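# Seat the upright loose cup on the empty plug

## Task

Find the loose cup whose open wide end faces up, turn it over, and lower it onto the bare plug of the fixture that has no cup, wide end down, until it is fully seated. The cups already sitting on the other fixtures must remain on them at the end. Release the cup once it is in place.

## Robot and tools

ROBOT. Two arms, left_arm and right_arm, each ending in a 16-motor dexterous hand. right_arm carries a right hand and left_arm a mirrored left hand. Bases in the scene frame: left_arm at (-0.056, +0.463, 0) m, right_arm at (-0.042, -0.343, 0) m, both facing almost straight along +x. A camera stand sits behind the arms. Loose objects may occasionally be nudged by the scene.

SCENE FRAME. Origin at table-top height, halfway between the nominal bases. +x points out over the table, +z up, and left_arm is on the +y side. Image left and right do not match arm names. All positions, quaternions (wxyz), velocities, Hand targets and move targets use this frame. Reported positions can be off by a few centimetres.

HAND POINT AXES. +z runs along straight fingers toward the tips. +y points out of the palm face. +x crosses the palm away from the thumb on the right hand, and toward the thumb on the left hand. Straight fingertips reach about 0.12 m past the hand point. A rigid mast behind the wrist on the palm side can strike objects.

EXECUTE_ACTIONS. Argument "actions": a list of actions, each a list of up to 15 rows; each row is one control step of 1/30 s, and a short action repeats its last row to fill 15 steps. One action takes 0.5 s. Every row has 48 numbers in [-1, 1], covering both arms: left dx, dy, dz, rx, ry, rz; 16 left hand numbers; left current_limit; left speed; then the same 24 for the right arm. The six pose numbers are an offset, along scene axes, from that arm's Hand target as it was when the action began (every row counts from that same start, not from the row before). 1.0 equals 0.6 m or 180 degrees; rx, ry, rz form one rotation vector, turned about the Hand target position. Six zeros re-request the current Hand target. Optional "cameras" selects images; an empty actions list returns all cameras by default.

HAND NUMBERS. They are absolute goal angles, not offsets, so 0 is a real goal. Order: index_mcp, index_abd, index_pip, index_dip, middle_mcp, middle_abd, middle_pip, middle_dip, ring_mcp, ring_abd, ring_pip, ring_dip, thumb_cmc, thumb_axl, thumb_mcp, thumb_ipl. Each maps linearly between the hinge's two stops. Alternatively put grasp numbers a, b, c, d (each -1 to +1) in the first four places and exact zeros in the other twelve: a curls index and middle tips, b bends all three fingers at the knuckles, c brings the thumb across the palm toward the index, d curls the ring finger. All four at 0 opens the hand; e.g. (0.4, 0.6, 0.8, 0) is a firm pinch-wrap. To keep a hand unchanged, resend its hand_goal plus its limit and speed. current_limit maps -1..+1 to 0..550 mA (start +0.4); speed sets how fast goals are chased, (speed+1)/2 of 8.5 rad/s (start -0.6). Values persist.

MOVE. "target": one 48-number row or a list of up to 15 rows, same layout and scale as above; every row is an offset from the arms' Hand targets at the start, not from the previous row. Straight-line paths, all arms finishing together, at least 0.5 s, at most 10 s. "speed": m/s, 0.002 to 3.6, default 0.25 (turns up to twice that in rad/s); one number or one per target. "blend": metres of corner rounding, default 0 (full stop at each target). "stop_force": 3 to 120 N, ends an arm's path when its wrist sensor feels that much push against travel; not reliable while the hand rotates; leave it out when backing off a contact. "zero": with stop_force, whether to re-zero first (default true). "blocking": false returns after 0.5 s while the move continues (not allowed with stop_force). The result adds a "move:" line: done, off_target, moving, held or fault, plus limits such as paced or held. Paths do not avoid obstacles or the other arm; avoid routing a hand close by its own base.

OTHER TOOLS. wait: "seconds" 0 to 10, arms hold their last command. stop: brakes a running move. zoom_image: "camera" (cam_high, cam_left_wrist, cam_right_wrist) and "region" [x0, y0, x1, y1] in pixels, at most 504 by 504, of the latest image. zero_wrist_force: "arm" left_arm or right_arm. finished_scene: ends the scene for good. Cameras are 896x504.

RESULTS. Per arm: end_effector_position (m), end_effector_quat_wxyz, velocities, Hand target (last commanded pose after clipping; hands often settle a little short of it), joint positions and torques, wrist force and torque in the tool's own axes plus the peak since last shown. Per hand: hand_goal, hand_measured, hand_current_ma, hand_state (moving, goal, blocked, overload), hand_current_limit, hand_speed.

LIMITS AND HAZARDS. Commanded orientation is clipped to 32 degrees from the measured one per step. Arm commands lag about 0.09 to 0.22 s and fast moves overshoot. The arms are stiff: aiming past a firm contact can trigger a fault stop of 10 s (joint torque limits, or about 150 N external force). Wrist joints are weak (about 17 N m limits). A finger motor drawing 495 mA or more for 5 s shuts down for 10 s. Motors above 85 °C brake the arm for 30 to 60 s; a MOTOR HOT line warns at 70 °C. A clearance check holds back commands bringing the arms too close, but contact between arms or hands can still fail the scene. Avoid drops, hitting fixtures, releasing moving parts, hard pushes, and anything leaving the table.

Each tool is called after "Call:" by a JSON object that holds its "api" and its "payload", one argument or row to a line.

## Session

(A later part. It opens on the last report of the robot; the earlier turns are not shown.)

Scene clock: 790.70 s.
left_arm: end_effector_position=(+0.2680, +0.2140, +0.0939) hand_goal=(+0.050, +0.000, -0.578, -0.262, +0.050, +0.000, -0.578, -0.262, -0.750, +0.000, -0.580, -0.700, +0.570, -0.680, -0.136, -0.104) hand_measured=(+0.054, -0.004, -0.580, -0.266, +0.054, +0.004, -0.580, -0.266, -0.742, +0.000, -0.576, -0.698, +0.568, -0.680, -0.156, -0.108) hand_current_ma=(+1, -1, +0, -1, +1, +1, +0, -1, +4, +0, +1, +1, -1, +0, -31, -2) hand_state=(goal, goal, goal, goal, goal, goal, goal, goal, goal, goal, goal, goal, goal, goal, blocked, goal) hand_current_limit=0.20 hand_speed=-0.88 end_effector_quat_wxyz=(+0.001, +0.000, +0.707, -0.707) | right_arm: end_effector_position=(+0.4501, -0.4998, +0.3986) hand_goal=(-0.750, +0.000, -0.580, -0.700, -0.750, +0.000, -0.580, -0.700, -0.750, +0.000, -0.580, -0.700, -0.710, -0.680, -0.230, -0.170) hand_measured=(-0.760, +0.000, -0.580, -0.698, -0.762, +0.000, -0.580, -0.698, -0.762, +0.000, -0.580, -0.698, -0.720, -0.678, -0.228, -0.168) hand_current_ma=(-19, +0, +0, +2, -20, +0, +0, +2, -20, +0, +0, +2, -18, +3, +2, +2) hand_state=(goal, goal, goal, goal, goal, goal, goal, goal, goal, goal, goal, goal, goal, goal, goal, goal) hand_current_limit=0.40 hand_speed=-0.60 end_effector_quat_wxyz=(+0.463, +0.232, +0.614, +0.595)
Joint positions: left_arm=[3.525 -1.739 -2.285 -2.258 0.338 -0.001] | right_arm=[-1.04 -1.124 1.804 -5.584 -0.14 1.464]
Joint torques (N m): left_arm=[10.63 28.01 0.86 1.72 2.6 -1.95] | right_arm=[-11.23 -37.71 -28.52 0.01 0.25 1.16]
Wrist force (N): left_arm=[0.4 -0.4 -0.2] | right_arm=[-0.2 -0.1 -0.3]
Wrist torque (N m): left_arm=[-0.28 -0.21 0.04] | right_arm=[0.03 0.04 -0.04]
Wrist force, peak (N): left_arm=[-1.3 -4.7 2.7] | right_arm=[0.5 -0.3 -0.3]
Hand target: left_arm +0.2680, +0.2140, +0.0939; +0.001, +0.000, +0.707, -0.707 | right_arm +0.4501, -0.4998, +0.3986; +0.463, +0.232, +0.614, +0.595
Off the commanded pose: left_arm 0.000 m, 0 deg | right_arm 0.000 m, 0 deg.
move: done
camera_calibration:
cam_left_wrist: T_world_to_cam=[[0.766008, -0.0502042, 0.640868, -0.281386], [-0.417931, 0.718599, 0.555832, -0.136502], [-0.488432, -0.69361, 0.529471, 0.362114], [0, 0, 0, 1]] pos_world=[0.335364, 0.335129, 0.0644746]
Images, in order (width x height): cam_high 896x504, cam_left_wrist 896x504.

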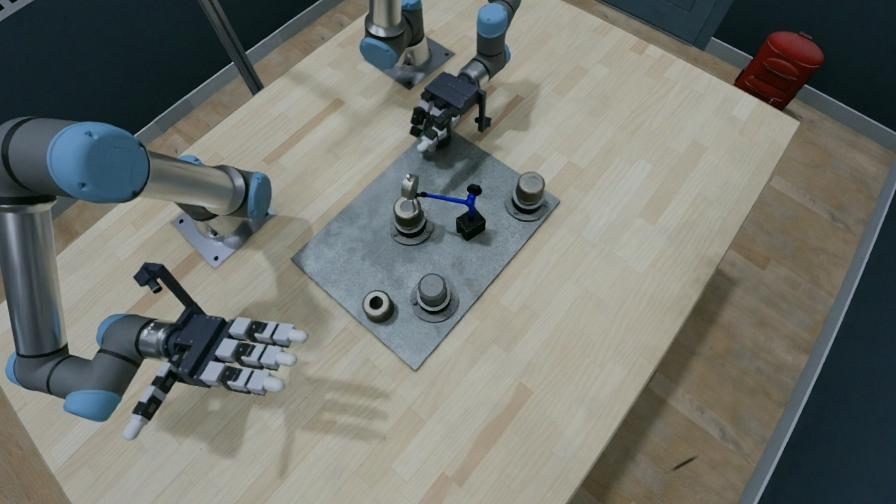

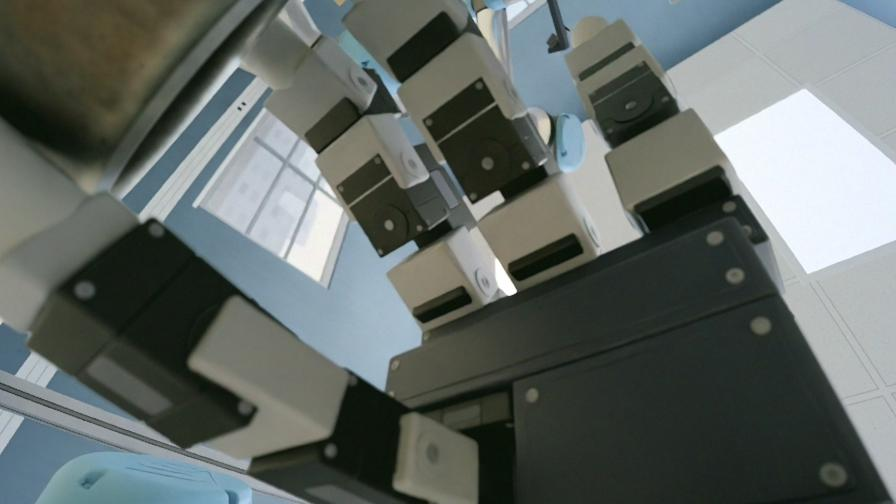

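Call:
{"api": "move", "payload": {
  "target": [
    [0,0,0,0,0,0, 0.2,0.0,-0.577,-0.261,0.2,0.0,-0.577,-0.261,-0.75,0.0,-0.58,-0.70,0.571,-0.68,-0.135,-0.103, 0.2,-0.9, 0,0,0,0,0,0, 0,0,0,0,0,0,0,0,0,0,0,0,0,0,0,0, 0.4,-0.6],
    [0,0,0,0,0,0, 0.4,0.0,-0.577,-0.261,0.4,0.0,-0.577,-0.261,-0.75,0.0,-0.58,-0.70,0.571,-0.68,-0.05,-0.05, 0.3,-0.9, 0,0,0,0,0,0, 0,0,0,0,0,0,0,0,0,0,0,0,0,0,0,0, 0.4,-0.6]
  ],
  "speed": 0.05,
  "cameras": ["cam_high","cam_left_wrist"]
}}

Call:
{"api": "zoom_image", "payload": {
  "camera": "cam_high",
  "region": [380, 50, 520, 190]
}}

Scene clock: 801.40 s.
left_arm: end_effector_position=(+0.2680, +0.2140, +0.0939) hand_goal=(+0.400, +0.000, -0.578, -0.262, +0.400, +0.000, -0.578, -0.262, -0.750, +0.000, -0.580, -0.700, +0.570, -0.680, -0.050, -0.050) hand_measured=(+0.214, -0.010, -0.612, -0.274, +0.284, +0.030, -0.612, -0.274, -0.742, +0.000, -0.576, -0.698, +0.544, -0.680, -0.154, -0.104) hand_current_ma=(-358, -5, -45, -9, -337, +29, -43, -10, +4, +0, +1, +1, -29, +0, -358, -146) hand_state=(blocked, goal, blocked, goal, blocked, blocked, blocked, goal, goal, goal, goal, goal, blocked, goal, blocked, blocked) hand_current_limit=0.30 hand_speed=-0.90 end_effector_quat_wxyz=(+0.001, +0.000, +0.707, -0.707) | right_arm: end_effector_position=(+0.4501, -0.4998, +0.3986) hand_goal=(-0.750, +0.000, -0.580, -0.700, -0.750, +0.000, -0.580, -0.700, -0.750, +0.000, -0.580, -0.700, -0.710, -0.680, -0.230, -0.170) hand_measured=(-0.760, +0.000, -0.580, -0.698, -0.762, +0.000, -0.580, -0.698, -0.762, +0.000, -0.580, -0.698, -0.720, -0.678, -0.228, -0.168) hand_current_ma=(-19, +0, +0, +2, -20, +0, +0, +2, -20, +0, +0, +2, -18, +3, +2, +2) hand_state=(goal, goal, goal, goal, goal, goal, goal, goal, goal, goal, goal, goal, goal, goal, goal, goal) hand_current_limit=0.40 hand_speed=-0.60 end_effector_quat_wxyz=(+0.463, +0.232, +0.614, +0.595)
Joint positions: left_arm=[3.525 -1.739 -2.285 -2.258 0.338 -0.001] | right_arm=[-1.04 -1.124 1.804 -5.584 -0.14 1.464]
Joint torques (N m): left_arm=[4.79 27.17 1.51 -0.53 0.85 -2] | right_arm=[-10.82 -37.68 -28.39 -0.13 0.24 1.02]
Wrist force (N): left_arm=[0.0 1.9 0.3] | right_arm=[-0.1 0.1 -0.3]
Wrist torque (N m): left_arm=[-0.08 -0.20 0.03] | right_arm=[0.06 0.02 -0.02]
Wrist force, peak (N): left_arm=[0.6 2.3 0.5] | right_arm=[-0.1 0.1 -0.6]
Hand target: left_arm +0.2680, +0.2140, +0.0939; +0.001, +0.000, +0.707, -0.707 | right_arm +0.4501, -0.4998, +0.3986; +0.463, +0.232, +0.614, +0.595
Off the commanded pose: left_arm 0.000 m, 0 deg | right_arm 0.000 m, 0 deg.
move: done
camera_calibration:
cam_left_wrist: T_world_to_cam=[[0.766008, -0.0502042, 0.640868, -0.281386], [-0.417931, 0.718599, 0.555832, -0.136502], [-0.488432, -0.69361, 0.529471, 0.362114], [0, 0, 0, 1]] pos_world=[0.335364, 0.335129, 0.0644746]
Images, in order (width x height): cam_high 896x504, cam_left_wrist 896x504.

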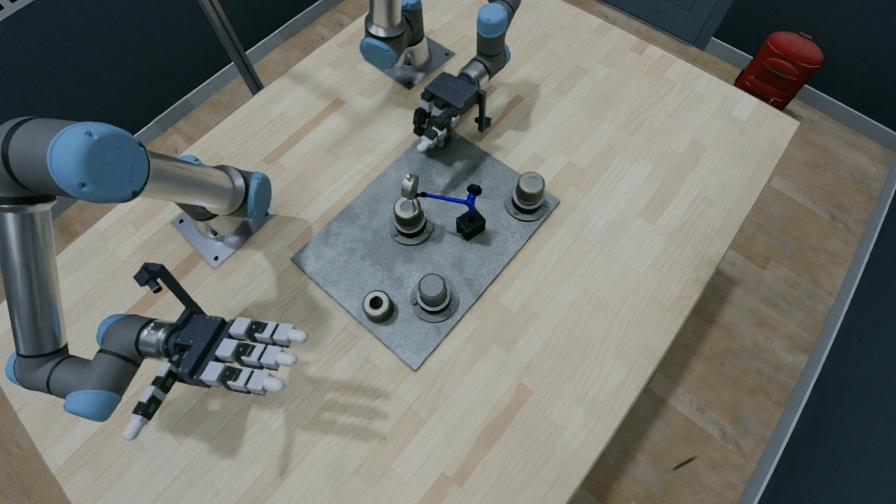

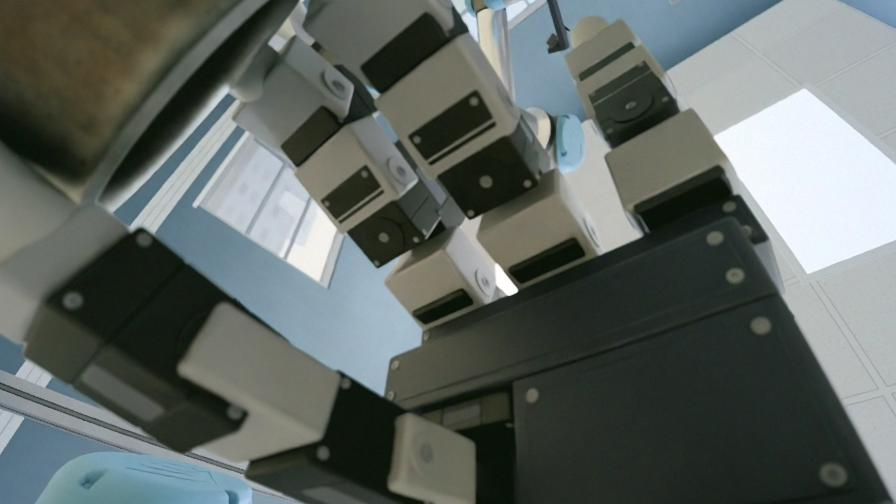

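Scaled by 3.600 from the camera's 896x504 image, which has a finer 1280x720 frame.

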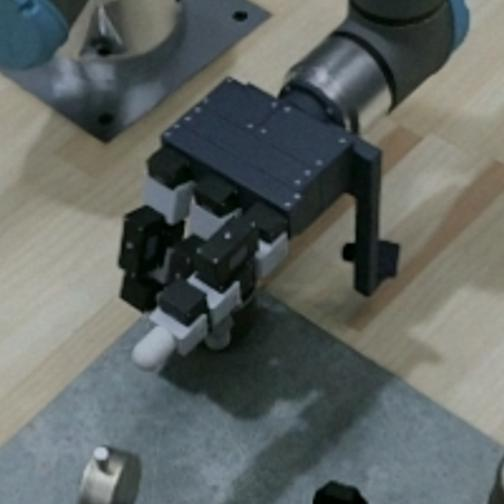

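Call:
{"api": "move", "payload": {
  "target": [0,0,0.07,0,0,0, 0.4,0.0,-0.577,-0.261,0.4,0.0,-0.577,-0.261,-0.75,0.0,-0.58,-0.70,0.571,-0.68,-0.05,-0.05, 0.4,-0.9, 0,0,0,0,0,0, 0,0,0,0,0,0,0,0,0,0,0,0,0,0,0,0, 0.4,-0.6],
  "speed": 0.05,
  "cameras": ["cam_high","cam_left_wrist"]
}}

Call:
{"api": "zoom_image", "payload": {
  "camera": "cam_high",
  "region": [380, 50, 520, 190]
}}

Scene clock: 825.23 s.
left_arm: end_effector_position=(+0.2680, +0.2140, +0.1359) hand_goal=(+0.400, +0.000, -0.578, -0.262, +0.400, +0.000, -0.578, -0.262, -0.750, +0.000, -0.580, -0.700, +0.570, -0.680, -0.050, -0.050) hand_measured=(+0.214, -0.010, -0.614, -0.276, +0.286, +0.030, -0.612, -0.274, -0.742, +0.000, -0.576, -0.698, +0.542, -0.680, -0.154, -0.104) hand_current_ma=(-385, -5, -49, -10, -330, +29, -43, -10, +4, +0, +1, +1, -33, +0, -385, -146) hand_state=(blocked, goal, blocked, goal, blocked, blocked, blocked, goal, goal, goal, goal, goal, blocked, goal, blocked, blocked) hand_current_limit=0.40 hand_speed=-0.90 end_effector_quat_wxyz=(+0.001, +0.000, +0.707, -0.707) | right_arm: end_effector_position=(+0.4501, -0.4998, +0.3986) hand_goal=(-0.750, +0.000, -0.580, -0.700, -0.750, +0.000, -0.580, -0.700, -0.750, +0.000, -0.580, -0.700, -0.710, -0.680, -0.230, -0.170) hand_measured=(-0.760, +0.000, -0.580, -0.698, -0.762, +0.000, -0.580, -0.698, -0.762, +0.000, -0.580, -0.698, -0.720, -0.678, -0.228, -0.168) hand_current_ma=(-19, +0, +0, +2, -20, +0, +0, +2, -20, +0, +0, +2, -18, +3, +2, +2) hand_state=(goal, goal, goal, goal, goal, goal, goal, goal, goal, goal, goal, goal, goal, goal, goal, goal) hand_current_limit=0.40 hand_speed=-0.60 end_effector_quat_wxyz=(+0.463, +0.232, +0.614, +0.595)
Joint positions: left_arm=[3.524 -1.645 -2.24 -2.396 0.338 -0.001] | right_arm=[-1.04 -1.124 1.804 -5.584 -0.14 1.464]
Joint torques (N m): left_arm=[10.14 27.27 26.64 -3.22 2.63 1.58] | right_arm=[-10.85 -37.95 -27.93 0.11 0.23 0.94]
Wrist force (N): left_arm=[0.4 2.2 0.4] | right_arm=[-0.1 -0.2 -0.2]
Wrist torque (N m): left_arm=[-0.06 -0.22 0.03] | right_arm=[0.01 0.02 -0.03]
Wrist force, peak (N): left_arm=[0.3 2.6 0.5] | right_arm=[0.3 0.5 -0.4]
Hand target: left_arm +0.2680, +0.2140, +0.1359; +0.001, +0.000, +0.707, -0.707 | right_arm +0.4501, -0.4998, +0.3986; +0.463, +0.232, +0.614, +0.595
Off the commanded pose: left_arm 0.000 m, 0 deg | right_arm 0.000 m, 0 deg.
move: done
camera_calibration:
cam_left_wrist: T_world_to_cam=[[0.766008, -0.0502042, 0.640868, -0.308307], [-0.417931, 0.718599, 0.555832, -0.159775], [-0.488432, -0.69361, 0.529471, 0.339807], [0, 0, 0, 1]] pos_world=[0.335364, 0.335029, 0.106475]
Images, in order (width x height): cam_high 896x504, cam_left_wrist 896x504.

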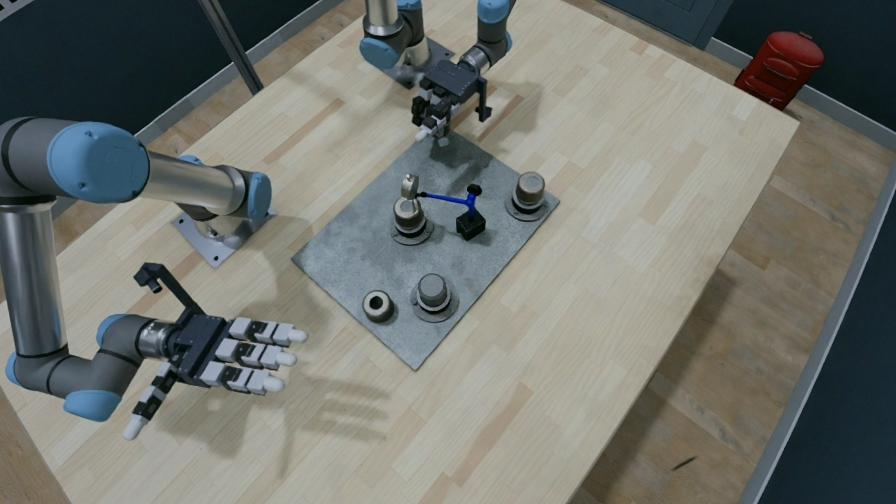

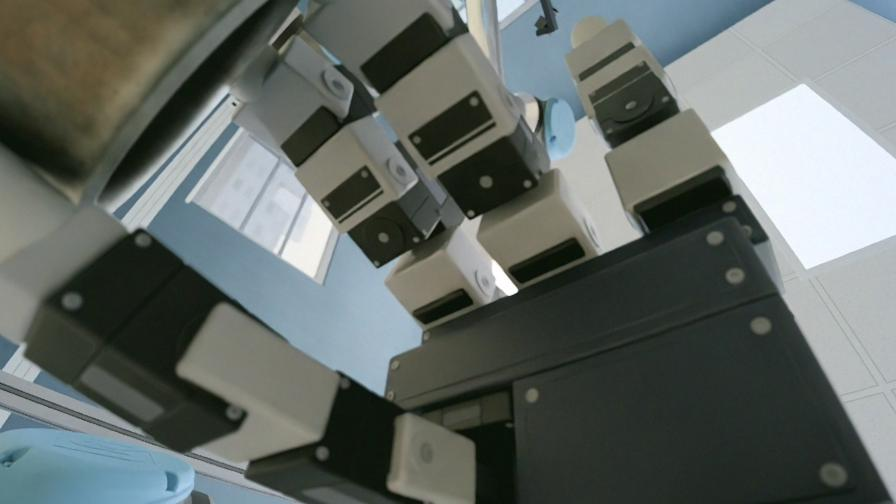

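Scaled by 3.600 from the camera's 896x504 image, which has a finer 1280x720 frame.

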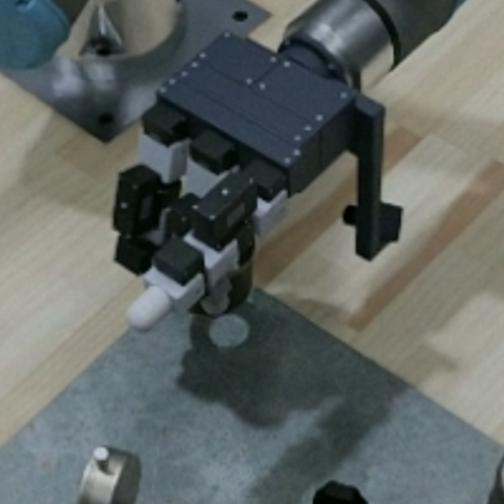

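Call:
{"api": "move", "payload": {
  "target": [0.2008,-0.2133,0.6518,0,0,0, 0.4,0.0,-0.577,-0.261,0.4,0.0,-0.577,-0.261,-0.75,0.0,-0.58,-0.70,0.571,-0.68,-0.05,-0.05, 0.4,-0.9, 0.2832,0.4997,-0.1143,0.0703,0.0783,-0.081, -0.137,0.0,-0.577,-0.261,-0.137,0.0,-0.577,-0.261,-0.75,0.0,-0.58,-0.70,0.571,-0.68,-0.393,-0.168, 0.4,-0.6],
  "speed": 0.18,
  "cameras": ["cam_high"]
}}

Call:
{"api": "zoom_image", "payload": {
  "camera": "cam_high",
  "region": [380, 0, 660, 280]
}}

Scene clock: 934.57 s.
left_arm: end_effector_position=(+0.3885, +0.0862, +0.5270) hand_goal=(+0.400, +0.000, -0.578, -0.262, +0.400, +0.000, -0.578, -0.262, -0.750, +0.000, -0.580, -0.700, +0.570, -0.680, -0.050, -0.050) hand_measured=(+0.216, -0.012, -0.616, -0.278, +0.290, +0.032, -0.612, -0.276, -0.742, +0.000, -0.576, -0.698, +0.538, -0.682, -0.154, -0.104) hand_current_ma=(-385, -6, -53, -12, -314, +31, -43, -10, +5, +0, +1, +1, -42, +0, -385, -146) hand_state=(blocked, goal, blocked, goal, blocked, blocked, blocked, goal, goal, goal, goal, goal, blocked, goal, blocked, blocked) hand_current_limit=0.40 hand_speed=-0.90 end_effector_quat_wxyz=(-0.001, +0.001, +0.704, -0.710) | right_arm: end_effector_position=(+0.6200, -0.1999, +0.3301) hand_goal=(-0.138, +0.000, -0.578, -0.262, -0.138, +0.000, -0.578, -0.262, -0.750, +0.000, -0.580, -0.700, +0.570, -0.680, -0.394, -0.168) hand_measured=(-0.152, +0.000, -0.580, -0.264, -0.154, +0.000, -0.580, -0.264, -0.762, +0.000, -0.580, -0.698, +0.568, -0.678, -0.394, -0.168) hand_current_ma=(-28, +0, -2, -3, -30, +0, -2, -3, -22, +0, +0, +2, -1, +3, +0, +0) hand_state=(goal, goal, goal, goal, goal, goal, goal, goal, goal, goal, goal, goal, goal, goal, goal, goal) hand_current_limit=0.40 hand_speed=-0.60 end_effector_quat_wxyz=(+0.428, +0.428, +0.563, +0.563)
Joint positions: left_arm=[3.158 -1.721 -1.108 -3.097 -0.027 -0.356] | right_arm=[-0.06 -0.917 2.045 -4.269 -1.23 0]
Joint torques (N m): left_arm=[-10.82 19.51 32.51 -1.65 -3.65 1.72] | right_arm=[7.25 -29.85 -25.62 0.59 -1.98 1.31]
Wrist force (N): left_arm=[-0.2 1.8 0.2] | right_arm=[0.3 -0.1 0.0]
Wrist torque (N m): left_arm=[-0.05 -0.17 -0.09] | right_arm=[-0.04 -0.03 -0.09]
Wrist force, peak (N): left_arm=[0.6 3.7 0.2] | right_arm=[-1.0 -0.1 -0.9]
Hand target: left_arm +0.3885, +0.0860, +0.5270; +0.001, +0.000, +0.707, -0.707 | right_arm +0.6200, -0.1999, +0.3301; +0.428, +0.428, +0.563, +0.563
Off the commanded pose: left_arm 0.000 m, 1 deg | right_arm 0.000 m, 0 deg.
move: done
Images, in order (width x height): cam_high 896x504.

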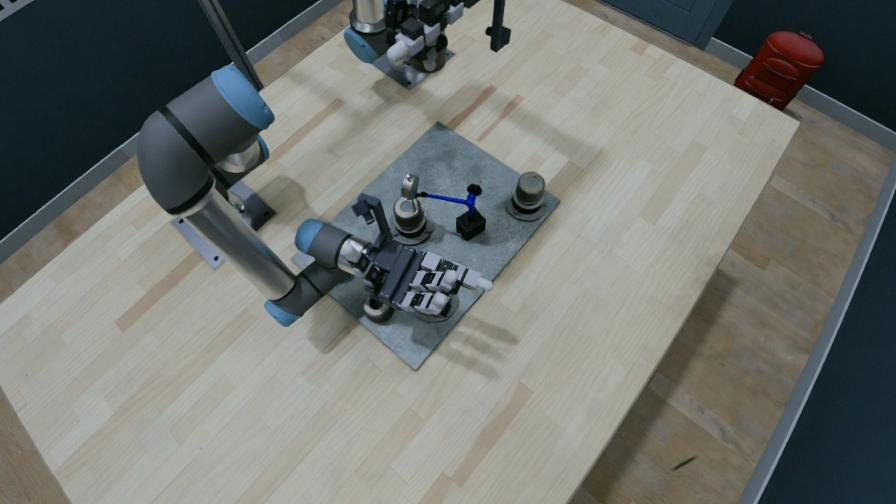

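Scaled by 1.800 from the camera's 896x504 image, which has a finer 1280x720 frame.

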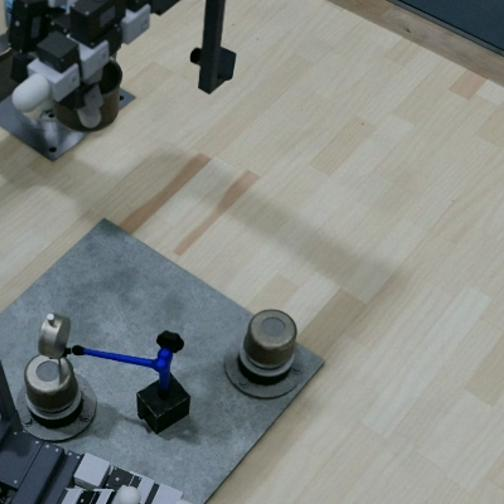

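Call:
{"api": "move", "payload": {
  "target": [0,0,0,0,0,0,0.4,0,-0.577,-0.261,0.4,0,-0.577,-0.261,-0.75,0,-0.58,-0.70,0.571,-0.68,-0.05,-0.05,0.4,-0.9,-0.3492,0.5617,0,0,0,0,-0.137,0,-0.577,-0.261,-0.137,0,-0.577,-0.261,-0.75,0,-0.58,-0.70,0.571,-0.68,-0.393,-0.168,0.4,-0.6],
  "speed": 0.2,
  "cameras": ["cam_high"]
}}

Scene clock: 982.17 s.
left_arm: end_effector_position=(+0.3885, +0.0862, +0.5270) hand_goal=(+0.400, +0.000, -0.578, -0.262, +0.400, +0.000, -0.578, -0.262, -0.750, +0.000, -0.580, -0.700, +0.570, -0.680, -0.050, -0.050) hand_measured=(+0.216, -0.012, -0.616, -0.278, +0.290, +0.032, -0.612, -0.276, -0.742, +0.000, -0.576, -0.698, +0.538, -0.682, -0.154, -0.104) hand_current_ma=(-385, -6, -53, -12, -314, +31, -43, -10, +5, +0, +1, +1, -42, +0, -385, -146) hand_state=(blocked, goal, blocked, goal, blocked, blocked, blocked, goal, goal, goal, goal, goal, blocked, goal, blocked, blocked) hand_current_limit=0.40 hand_speed=-0.90 end_effector_quat_wxyz=(-0.001, +0.001, +0.704, -0.710) | right_arm: end_effector_position=(+0.5269, -0.0527, +0.3303) hand_goal=(-0.138, +0.000, -0.578, -0.262, -0.138, +0.000, -0.578, -0.262, -0.750, +0.000, -0.580, -0.700, +0.570, -0.680, -0.394, -0.168) hand_measured=(-0.150, +0.000, -0.580, -0.264, -0.150, +0.000, -0.580, -0.264, -0.762, +0.000, -0.580, -0.698, +0.570, -0.678, -0.394, -0.168) hand_current_ma=(-20, +0, -2, -3, -24, +1, -2, -2, -22, +0, -1, +2, +0, +2, -1, +0) hand_state=(goal, goal, goal, goal, goal, goal, goal, goal, goal, goal, goal, goal, goal, goal, goal, goal) hand_current_limit=0.40 hand_speed=-0.60 end_effector_quat_wxyz=(+0.430, +0.430, +0.562, +0.562)
Joint positions: left_arm=[3.158 -1.721 -1.108 -3.097 -0.027 -0.356] | right_arm=[0.325 -0.944 2.113 -4.311 -1.622 0]
Joint torques (N m): left_arm=[-11.17 19.61 32.72 -1.72 -3.56 1.83] | right_arm=[-1.51 -34.8 -10.59 -1.84 -0.43 -0.11]
Wrist force (N): left_arm=[-0.2 1.6 0.3] | right_arm=[-3.7 0.5 0.2]
Wrist torque (N m): left_arm=[-0.08 -0.17 -0.08] | right_arm=[0.00 0.37 -0.45]
Wrist force, peak (N): left_arm=[-0.2 2.1 0.5] | right_arm=[-113.5 10.4 1.7]
Hand target: left_arm +0.3885, +0.0862, +0.5270; -0.001, +0.001, +0.704, -0.710 (not the last commanded pose) | right_arm +0.5269, -0.0527, +0.3303; +0.430, +0.430, +0.562, +0.562 (not the last commanded pose)
Off the commanded pose: left_arm 0.000 m, 1 deg | right_arm 0.223 m, 0 deg.
FORCE FAULT: contact force on the right arm reached its limit, and that arm stopped. The contact can be on any part of that arm, not only on its tool. That arm's remaining commands of this call were not run. That arm is still stopped at the end of this call. That arm stays stopped for about 10 more seconds. Until then a move that you send moves the other arm only, and its call returns only when the move has ended. Once the stop has ended, the next robot result says so. If the stop ends while you think or write, that arm runs what you send next, counted from a new Hand target: where the arm stands when the stop ends. While its stop runs, that arm, its gripper or tool too, takes no new command. Until it ends, the stop uses up actions while you think or wait. An arm that is not stopped still takes commands.
move: fault (right_arm)
Images, in order (width x height): cam_high 896x504.

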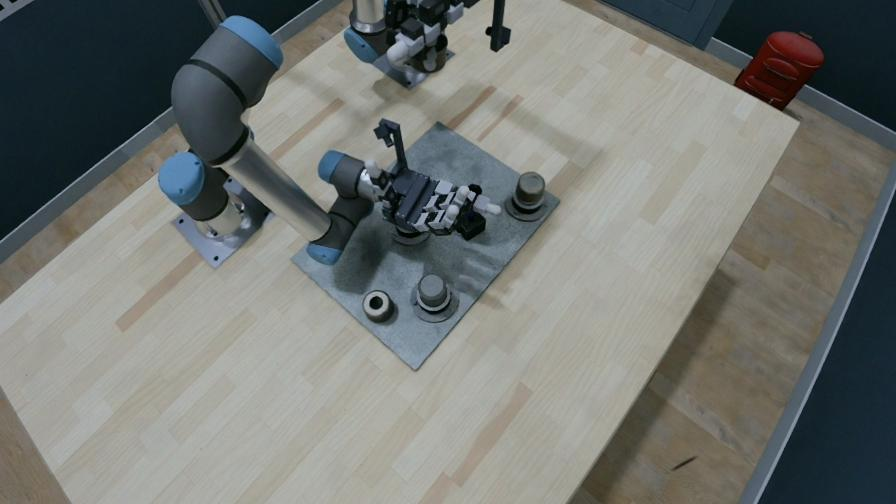

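Call:
{"api": "zoom_image", "payload": {
  "camera": "cam_high",
  "region": [290, 110, 510, 270]
}}

Call:
{"api": "wait", "payload": {
  "seconds": 1,
  "cameras": ["cam_right_wrist", "cam_left_wrist"]
}}

Scaled by 2.291 from the camera's 896x504 image, which has a finer 1280x720 frame.

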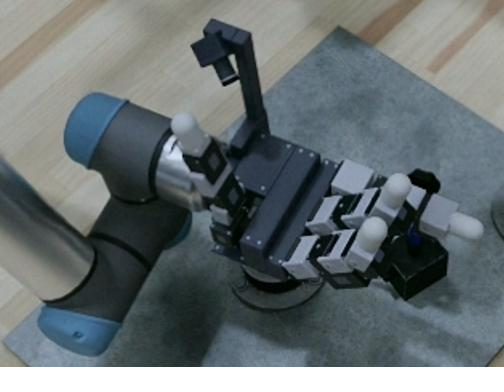

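Scene clock: 997.47 s.
left_arm: end_effector_position=(+0.3885, +0.0862, +0.5270) hand_goal=(+0.400, +0.000, -0.578, -0.262, +0.400, +0.000, -0.578, -0.262, -0.750, +0.000, -0.580, -0.700, +0.570, -0.680, -0.050, -0.050) hand_measured=(+0.216, -0.012, -0.616, -0.278, +0.290, +0.032, -0.612, -0.276, -0.742, +0.000, -0.576, -0.698, +0.538, -0.682, -0.154, -0.104) hand_current_ma=(-385, -6, -53, -12, -314, +31, -43, -10, +5, +0, +1, +1, -42, +0, -385, -146) hand_state=(blocked, goal, blocked, goal, blocked, blocked, blocked, goal, goal, goal, goal, goal, blocked, goal, blocked, blocked) hand_current_limit=0.40 hand_speed=-0.90 end_effector_quat_wxyz=(-0.001, +0.001, +0.704, -0.710) | right_arm: end_effector_position=(+0.5269, -0.0527, +0.3303) hand_goal=(-0.138, +0.000, -0.578, -0.262, -0.138, +0.000, -0.578, -0.262, -0.750, +0.000, -0.580, -0.700, +0.570, -0.680, -0.394, -0.168) hand_measured=(-0.150, +0.000, -0.580, -0.264, -0.150, +0.000, -0.580, -0.264, -0.762, +0.000, -0.580, -0.698, +0.570, -0.678, -0.394, -0.168) hand_current_ma=(-20, +0, -2, -3, -24, +1, -2, -2, -22, +0, -1, +2, +0, +2, -1, +0) hand_state=(goal, goal, goal, goal, goal, goal, goal, goal, goal, goal, goal, goal, goal, goal, goal, goal) hand_current_limit=0.40 hand_speed=-0.60 end_effector_quat_wxyz=(+0.430, +0.430, +0.562, +0.562)
Joint positions: left_arm=[3.158 -1.721 -1.108 -3.097 -0.027 -0.356] | right_arm=[0.325 -0.944 2.113 -4.311 -1.622 0]
Joint torques (N m): left_arm=[-10.72 19.57 32.53 -1.68 -3.68 1.92] | right_arm=[-2.1 -35.44 -10.97 -1.87 0.02 -0.11]
Wrist force (N): left_arm=[-0.4 1.7 0.1] | right_arm=[-3.9 0.5 0.4]
Wrist torque (N m): left_arm=[-0.04 -0.14 -0.11] | right_arm=[-0.02 0.38 -0.47]
Wrist force, peak (N): left_arm=[-0.4 2.1 0.1] | right_arm=[-4.0 0.7 0.2]
Hand target: left_arm +0.3885, +0.0862, +0.5270; -0.001, +0.001, +0.704, -0.710 (not the last commanded pose) | right_arm +0.5269, -0.0527, +0.3303; +0.430, +0.430, +0.562, +0.562 (not the last commanded pose)
Off the commanded pose: left_arm 0.000 m, 1 deg | right_arm 0.223 m, 0 deg.
FORCE FAULT, CONTINUED: the right arm's stop, for the force fault that an earlier result reported, is over. The rest of the stop counts as 19 of the actions that you can send in this scene. During its stop the right arm's controller moved it back a little. That arm's target is now where it stood when the stop ended, not its last command. That arm accepts commands again.
wait: 1.00 s; at rest from the start
camera_calibration:
cam_left_wrist: T_world_to_cam=[[0.765877, -0.0464527, 0.641307, -0.658163], [-0.415457, 0.725477, 0.548706, -0.232821], [-0.490742, -0.686677, 0.536327, 0.099686], [0, 0, 0, 1]] pos_world=[0.456265, 0.206785, 0.496371]
cam_right_wrist: T_world_to_cam=[[0.248459, -0.734883, 0.631043, -0.342502], [-0.599892, -0.628239, -0.495424, 0.392438], [0.760525, -0.255465, -0.596942, -0.0972933], [0, 0, 0, 1]] pos_world=[0.394512, -0.0300084, 0.352478]
Images, in order (width x height): cam_left_wrist 896x504, cam_right_wrist 896x504.

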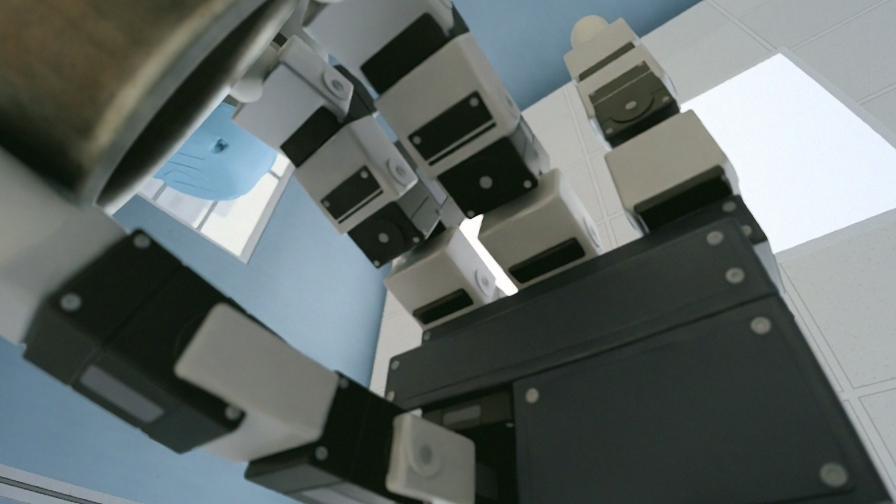

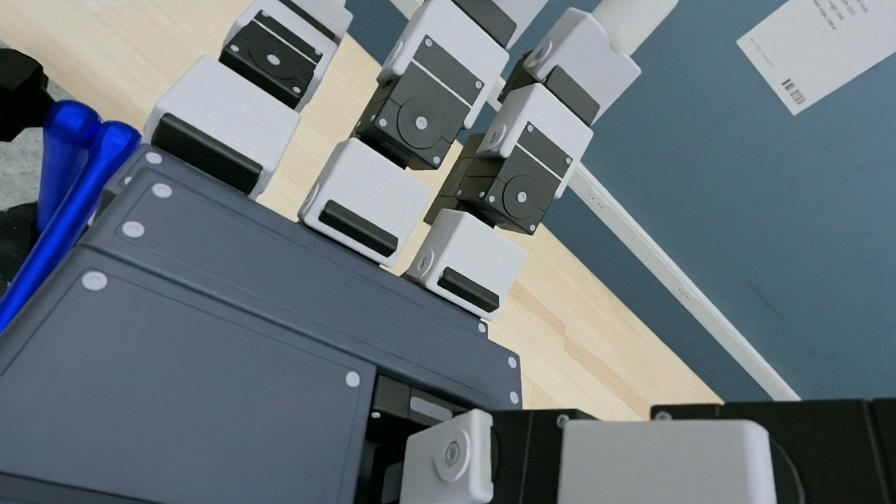

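Call:
{"api": "move", "payload": {
  "target": [
    [0,0,0.1,0,0,0,0.4,0,-0.577,-0.261,0.4,0,-0.577,-0.261,-0.75,0,-0.58,-0.70,0.571,-0.68,-0.05,-0.05,0.4,-0.9,0.03,-0.1,0.01,0,0,0,-0.137,0,-0.577,-0.261,-0.137,0,-0.577,-0.261,-0.75,0,-0.58,-0.70,0.571,-0.68,-0.393,-0.168,0.4,-0.6],
    [0,0,0.2,0,0,0,0.4,0,-0.577,-0.261,0.4,0,-0.577,-0.261,-0.75,0,-0.58,-0.70,0.571,-0.68,-0.05,-0.05,0.4,-0.9,0.03,-0.1,0.1667,0,0,0,-0.137,0,-0.577,-0.261,-0.137,0,-0.577,-0.261,-0.75,0,-0.58,-0.70,0.571,-0.68,-0.393,-0.168,0.4,-0.6]
  ],
  "speed": 0.12,
  "blend": 0.01,
  "cameras": ["cam_high"]
}}

Scene clock: 1039.57 s.
left_arm: end_effector_position=(+0.3885, +0.0864, +0.6470) hand_goal=(+0.400, +0.000, -0.578, -0.262, +0.400, +0.000, -0.578, -0.262, -0.750, +0.000, -0.580, -0.700, +0.570, -0.680, -0.050, -0.050) hand_measured=(+0.216, -0.012, -0.616, -0.278, +0.290, +0.032, -0.612, -0.276, -0.742, +0.000, -0.576, -0.698, +0.538, -0.682, -0.154, -0.104) hand_current_ma=(-385, -6, -53, -13, -314, +31, -43, -10, +5, +0, +1, +1, -42, +0, -385, -146) hand_state=(blocked, goal, blocked, goal, blocked, blocked, blocked, goal, goal, goal, goal, goal, blocked, goal, blocked, blocked) hand_current_limit=0.40 hand_speed=-0.90 end_effector_quat_wxyz=(-0.002, +0.002, +0.702, -0.712) | right_arm: end_effector_position=(+0.5449, -0.1127, +0.4303) hand_goal=(-0.138, +0.000, -0.578, -0.262, -0.138, +0.000, -0.578, -0.262, -0.750, +0.000, -0.580, -0.700, +0.570, -0.680, -0.394, -0.168) hand_measured=(-0.150, +0.000, -0.580, -0.264, -0.150, +0.000, -0.580, -0.264, -0.762, +0.000, -0.580, -0.698, +0.570, -0.678, -0.394, -0.168) hand_current_ma=(-20, +0, -2, -3, -24, +1, -2, -2, -22, +0, -1, +2, +0, +2, -1, +0) hand_state=(goal, goal, goal, goal, goal, goal, goal, goal, goal, goal, goal, goal, goal, goal, goal, goal) hand_current_limit=0.40 hand_speed=-0.60 end_effector_quat_wxyz=(+0.430, +0.430, +0.562, +0.562)
Joint positions: left_arm=[3.159 -1.813 -0.684 -3.181 -0.025 -0.604] | right_arm=[0.166 -1.209 2.139 -4.071 -1.463 0]
Joint torques (N m): left_arm=[-1.78 20.75 29.94 -1.56 1.65 1.69] | right_arm=[4.27 -36.03 -29.27 0.39 -1.6 -0.95]
Wrist force (N): left_arm=[-0.2 1.7 0.2] | right_arm=[-0.8 0.4 -0.3]
Wrist torque (N m): left_arm=[-0.04 -0.17 -0.02] | right_arm=[0.05 0.10 -0.16]
Wrist force, peak (N): left_arm=[-0.2 3.0 0.3] | right_arm=[-4.1 0.6 0.5]
Hand target: left_arm +0.3885, +0.0862, +0.6470; -0.001, +0.001, +0.704, -0.710 | right_arm +0.5449, -0.1127, +0.4303; +0.430, +0.430, +0.562, +0.562
Off the commanded pose: left_arm 0.000 m, 0 deg | right_arm 0.000 m, 0 deg.
move: done
Images, in order (width x height): cam_high 896x504.

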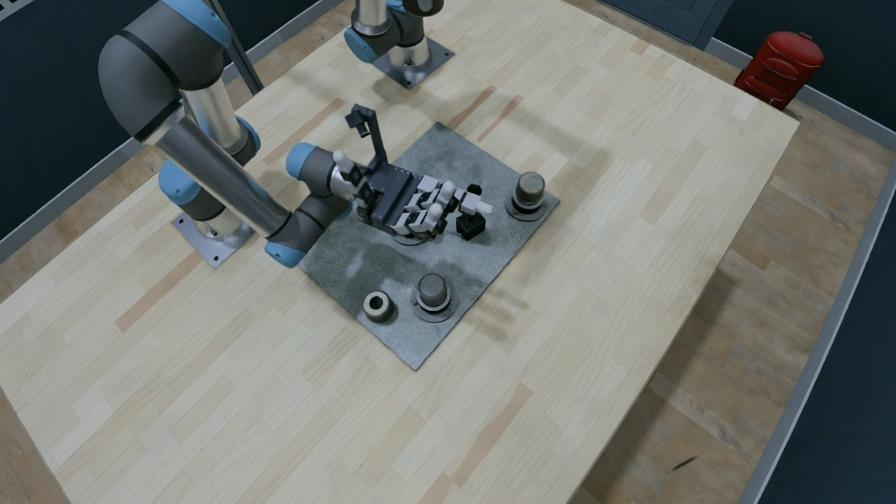

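Call:
{"api": "move", "payload": {
  "target": [0,0,0,0,0,0,0.4,0,-0.577,-0.261,0.4,0,-0.577,-0.261,-0.75,0,-0.58,-0.70,0.571,-0.68,-0.05,-0.05,0.4,-0.9,-0.2240,0.4162,0,0,0,0,-0.137,0,-0.577,-0.261,-0.137,0,-0.577,-0.261,-0.75,0,-0.58,-0.70,0.571,-0.68,-0.393,-0.168,0.4,-0.6],
  "speed": 0.15,
  "cameras": ["all"]
}}

Call:
{"api": "zoom_image", "payload": {
  "camera": "cam_high",
  "region": [300, 0, 580, 250]
}}

Scene clock: 1054.53 s.
left_arm: end_effector_position=(+0.3885, +0.0864, +0.6470) hand_goal=(+0.400, +0.000, -0.578, -0.262, +0.400, +0.000, -0.578, -0.262, -0.750, +0.000, -0.580, -0.700, +0.570, -0.680, -0.050, -0.050) hand_measured=(+0.216, -0.012, -0.616, -0.278, +0.290, +0.032, -0.612, -0.276, -0.742, +0.000, -0.576, -0.698, +0.538, -0.682, -0.154, -0.104) hand_current_ma=(-385, -6, -53, -13, -314, +31, -43, -10, +5, +0, +1, +1, -42, +0, -385, -146) hand_state=(blocked, goal, blocked, goal, blocked, blocked, blocked, goal, goal, goal, goal, goal, blocked, goal, blocked, blocked) hand_current_limit=0.40 hand_speed=-0.90 end_effector_quat_wxyz=(-0.002, +0.002, +0.702, -0.712) | right_arm: end_effector_position=(+0.4105, +0.1370, +0.4303) hand_goal=(-0.138, +0.000, -0.578, -0.262, -0.138, +0.000, -0.578, -0.262, -0.750, +0.000, -0.580, -0.700, +0.570, -0.680, -0.394, -0.168) hand_measured=(-0.150, +0.000, -0.580, -0.264, -0.150, +0.000, -0.580, -0.264, -0.762, +0.000, -0.580, -0.698, +0.570, -0.678, -0.394, -0.168) hand_current_ma=(-20, +0, -2, -3, -24, +1, -2, -2, -22, +1, -1, +2, +0, +2, -1, +0) hand_state=(goal, goal, goal, goal, goal, goal, goal, goal, goal, goal, goal, goal, goal, goal, goal, goal) hand_current_limit=0.40 hand_speed=-0.60 end_effector_quat_wxyz=(+0.430, +0.430, +0.562, +0.562)
Joint positions: left_arm=[3.159 -1.813 -0.684 -3.181 -0.025 -0.604] | right_arm=[0.836 -1.055 1.875 -3.961 -2.133 0]
Joint torques (N m): left_arm=[-9.87 20.5 30.1 -1.23 1.79 1.59] | right_arm=[7.08 -28.37 -30.06 0.43 -2.27 0.93]
Wrist force (N): left_arm=[0.1 1.8 0.2] | right_arm=[-0.5 0.5 -0.7]
Wrist torque (N m): left_arm=[-0.03 -0.20 0.01] | right_arm=[0.09 0.07 -0.13]
Wrist force, peak (N): left_arm=[-0.2 2.1 0.3] | right_arm=[-1.8 0.8 -0.4]
Hand target: left_arm +0.3885, +0.0864, +0.6470; -0.002, +0.002, +0.702, -0.712 | right_arm +0.4105, +0.1370, +0.4303; +0.430, +0.430, +0.562, +0.562
Off the commanded pose: left_arm 0.000 m, 0 deg | right_arm 0.000 m, 0 deg.
move: done
camera_calibration:
cam_left_wrist: T_world_to_cam=[[0.765746, -0.0455032, 0.641531, -0.735245], [-0.413299, 0.729446, 0.545062, -0.297682], [-0.492765, -0.682523, 0.539764, 0.0336609], [0, 0, 0, 1]] pos_world=[0.456566, 0.206662, 0.615769]
cam_right_wrist: T_world_to_cam=[[0.248502, -0.734837, 0.631079, -0.237314], [-0.599874, -0.628293, -0.495378, 0.491313], [0.760525, -0.255466, -0.596942, 0.0993877], [0, 0, 0, 1]] pos_world=[0.278112, 0.159691, 0.452478]

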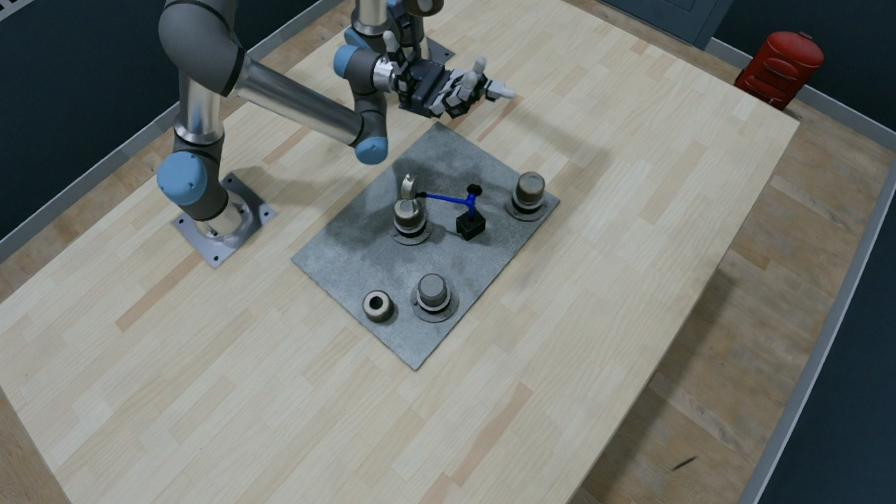

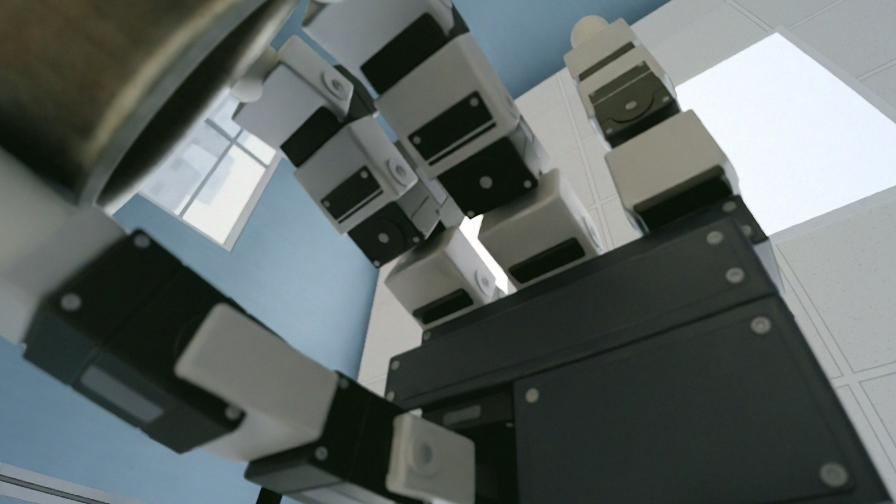

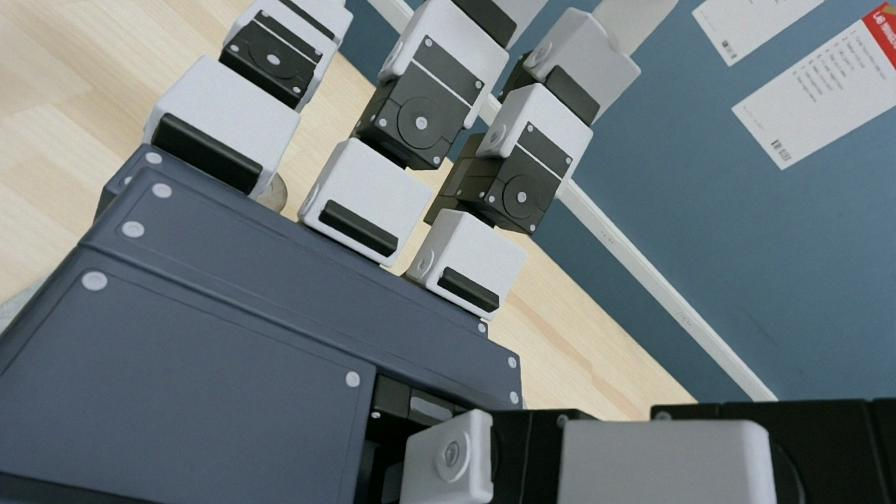

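Scaled by 1.800 from the camera's 896x504 image, which has a finer 1280x720 frame.

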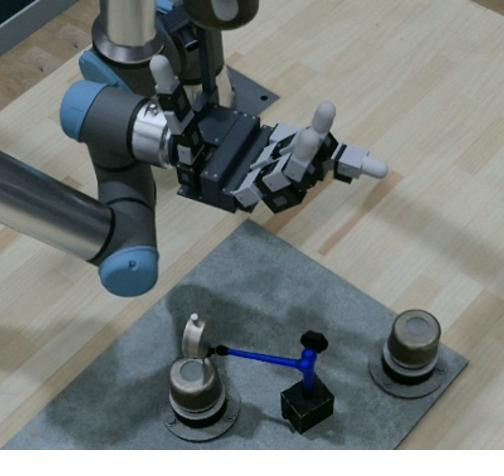

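Call:
{"api": "move", "payload": {
  "target": [0,0,0,0,0,0,0.4,0,-0.577,-0.261,0.4,0,-0.577,-0.261,-0.75,0,-0.58,-0.70,0.571,-0.68,-0.05,-0.05,0.4,-0.9,0,0,0.1,0,0,0,-0.137,0,-0.577,-0.261,-0.137,0,-0.577,-0.261,-0.75,0,-0.58,-0.70,0.571,-0.68,-0.393,-0.168,0.4,-0.6],
  "speed": 0.06,
  "stop_force": 8,
  "cameras": ["cam_left_wrist", "cam_right_wrist"]
}}

Scene clock: 1123.33 s.
left_arm: end_effector_position=(+0.3885, +0.0864, +0.6470) hand_goal=(+0.400, +0.000, -0.578, -0.262, +0.400, +0.000, -0.578, -0.262, -0.750, +0.000, -0.580, -0.700, +0.570, -0.680, -0.050, -0.050) hand_measured=(+0.216, -0.012, -0.616, -0.278, +0.290, +0.032, -0.612, -0.276, -0.742, +0.000, -0.576, -0.698, +0.538, -0.682, -0.154, -0.104) hand_current_ma=(-385, -6, -53, -13, -314, +31, -43, -10, +5, +0, +1, +1, -42, +0, -385, -146) hand_state=(blocked, goal, blocked, goal, blocked, blocked, blocked, goal, goal, goal, goal, goal, blocked, goal, blocked, blocked) hand_current_limit=0.40 hand_speed=-0.90 end_effector_quat_wxyz=(-0.002, +0.002, +0.702, -0.712) | right_arm: end_effector_position=(+0.4105, +0.1370, +0.4903) hand_goal=(-0.138, +0.000, -0.578, -0.262, -0.138, +0.000, -0.578, -0.262, -0.750, +0.000, -0.580, -0.700, +0.570, -0.680, -0.394, -0.168) hand_measured=(-0.150, +0.000, -0.580, -0.264, -0.150, +0.000, -0.580, -0.264, -0.762, +0.000, -0.580, -0.698, +0.570, -0.678, -0.394, -0.168) hand_current_ma=(-20, +0, -2, -3, -24, +1, -2, -2, -22, +1, -1, +2, +0, +2, -1, +0) hand_state=(goal, goal, goal, goal, goal, goal, goal, goal, goal, goal, goal, goal, goal, goal, goal, goal) hand_current_limit=0.40 hand_speed=-0.60 end_effector_quat_wxyz=(+0.430, +0.430, +0.562, +0.562)
Joint positions: left_arm=[3.159 -1.813 -0.684 -3.181 -0.025 -0.604] | right_arm=[0.836 -1.155 1.832 -3.819 -2.133 0]
Joint torques (N m): left_arm=[-10.54 20.87 29.73 -1.4 1.64 1.6] | right_arm=[-2.8 -41.2 -32.96 0.71 -1.28 0.95]
Wrist force (N): left_arm=[-0.1 1.8 0.4] | right_arm=[-0.9 0.6 -0.8]
Wrist torque (N m): left_arm=[-0.05 -0.17 -0.01] | right_arm=[0.12 0.13 -0.17]
Wrist force, peak (N): left_arm=[-0.1 2.2 0.3] | right_arm=[-0.8 1.1 -0.7]
Hand target: left_arm +0.3885, +0.0864, +0.6470; -0.002, +0.002, +0.702, -0.712 | right_arm +0.4105, +0.1370, +0.4903; +0.430, +0.430, +0.562, +0.562
Off the commanded pose: left_arm 0.000 m, 0 deg | right_arm 0.000 m, 0 deg.
move: done
camera_calibration:
cam_left_wrist: T_world_to_cam=[[0.765746, -0.0455032, 0.641531, -0.735245], [-0.413299, 0.729446, 0.545062, -0.297682], [-0.492765, -0.682523, 0.539764, 0.0336609], [0, 0, 0, 1]] pos_world=[0.456566, 0.206662, 0.615769]
cam_right_wrist: T_world_to_cam=[[0.248558, -0.734856, 0.631036, -0.275096], [-0.599826, -0.628309, -0.495415, 0.521107], [0.760544, -0.255372, -0.596957, 0.135217], [0, 0, 0, 1]] pos_world=[0.278112, 0.159791, 0.512478]
Images, in order (width x height): cam_left_wrist 896x504, cam_right_wrist 896x504.

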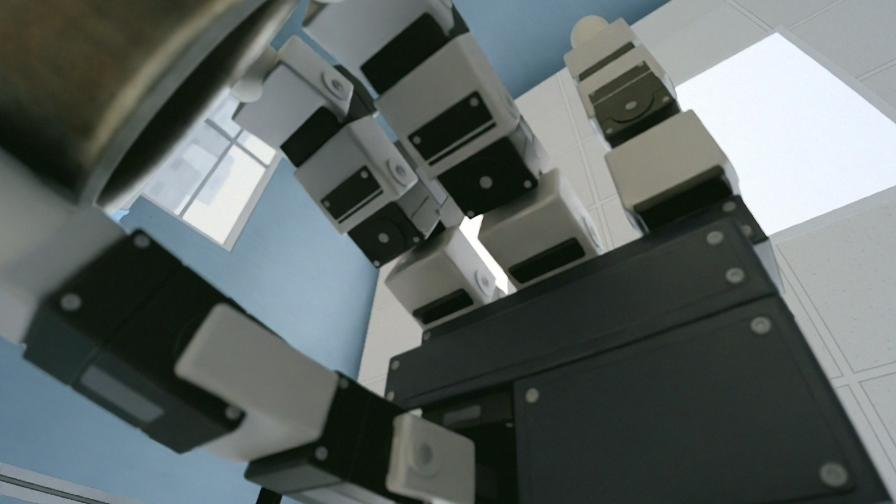

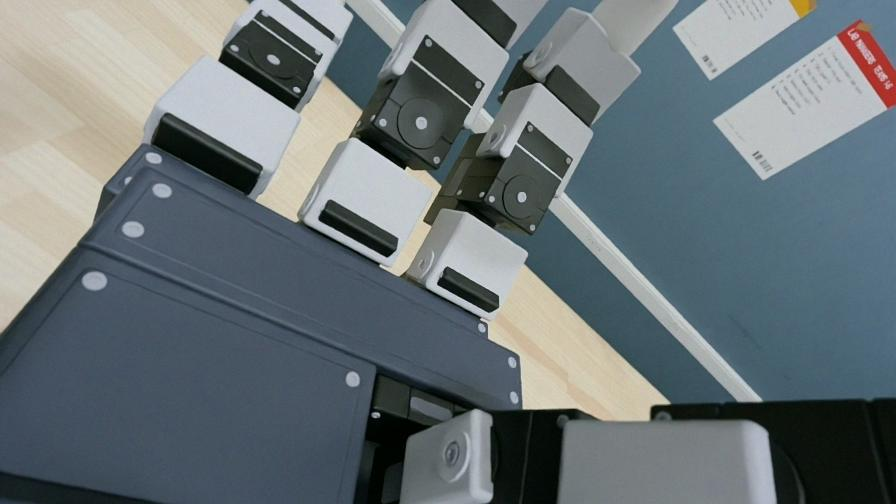

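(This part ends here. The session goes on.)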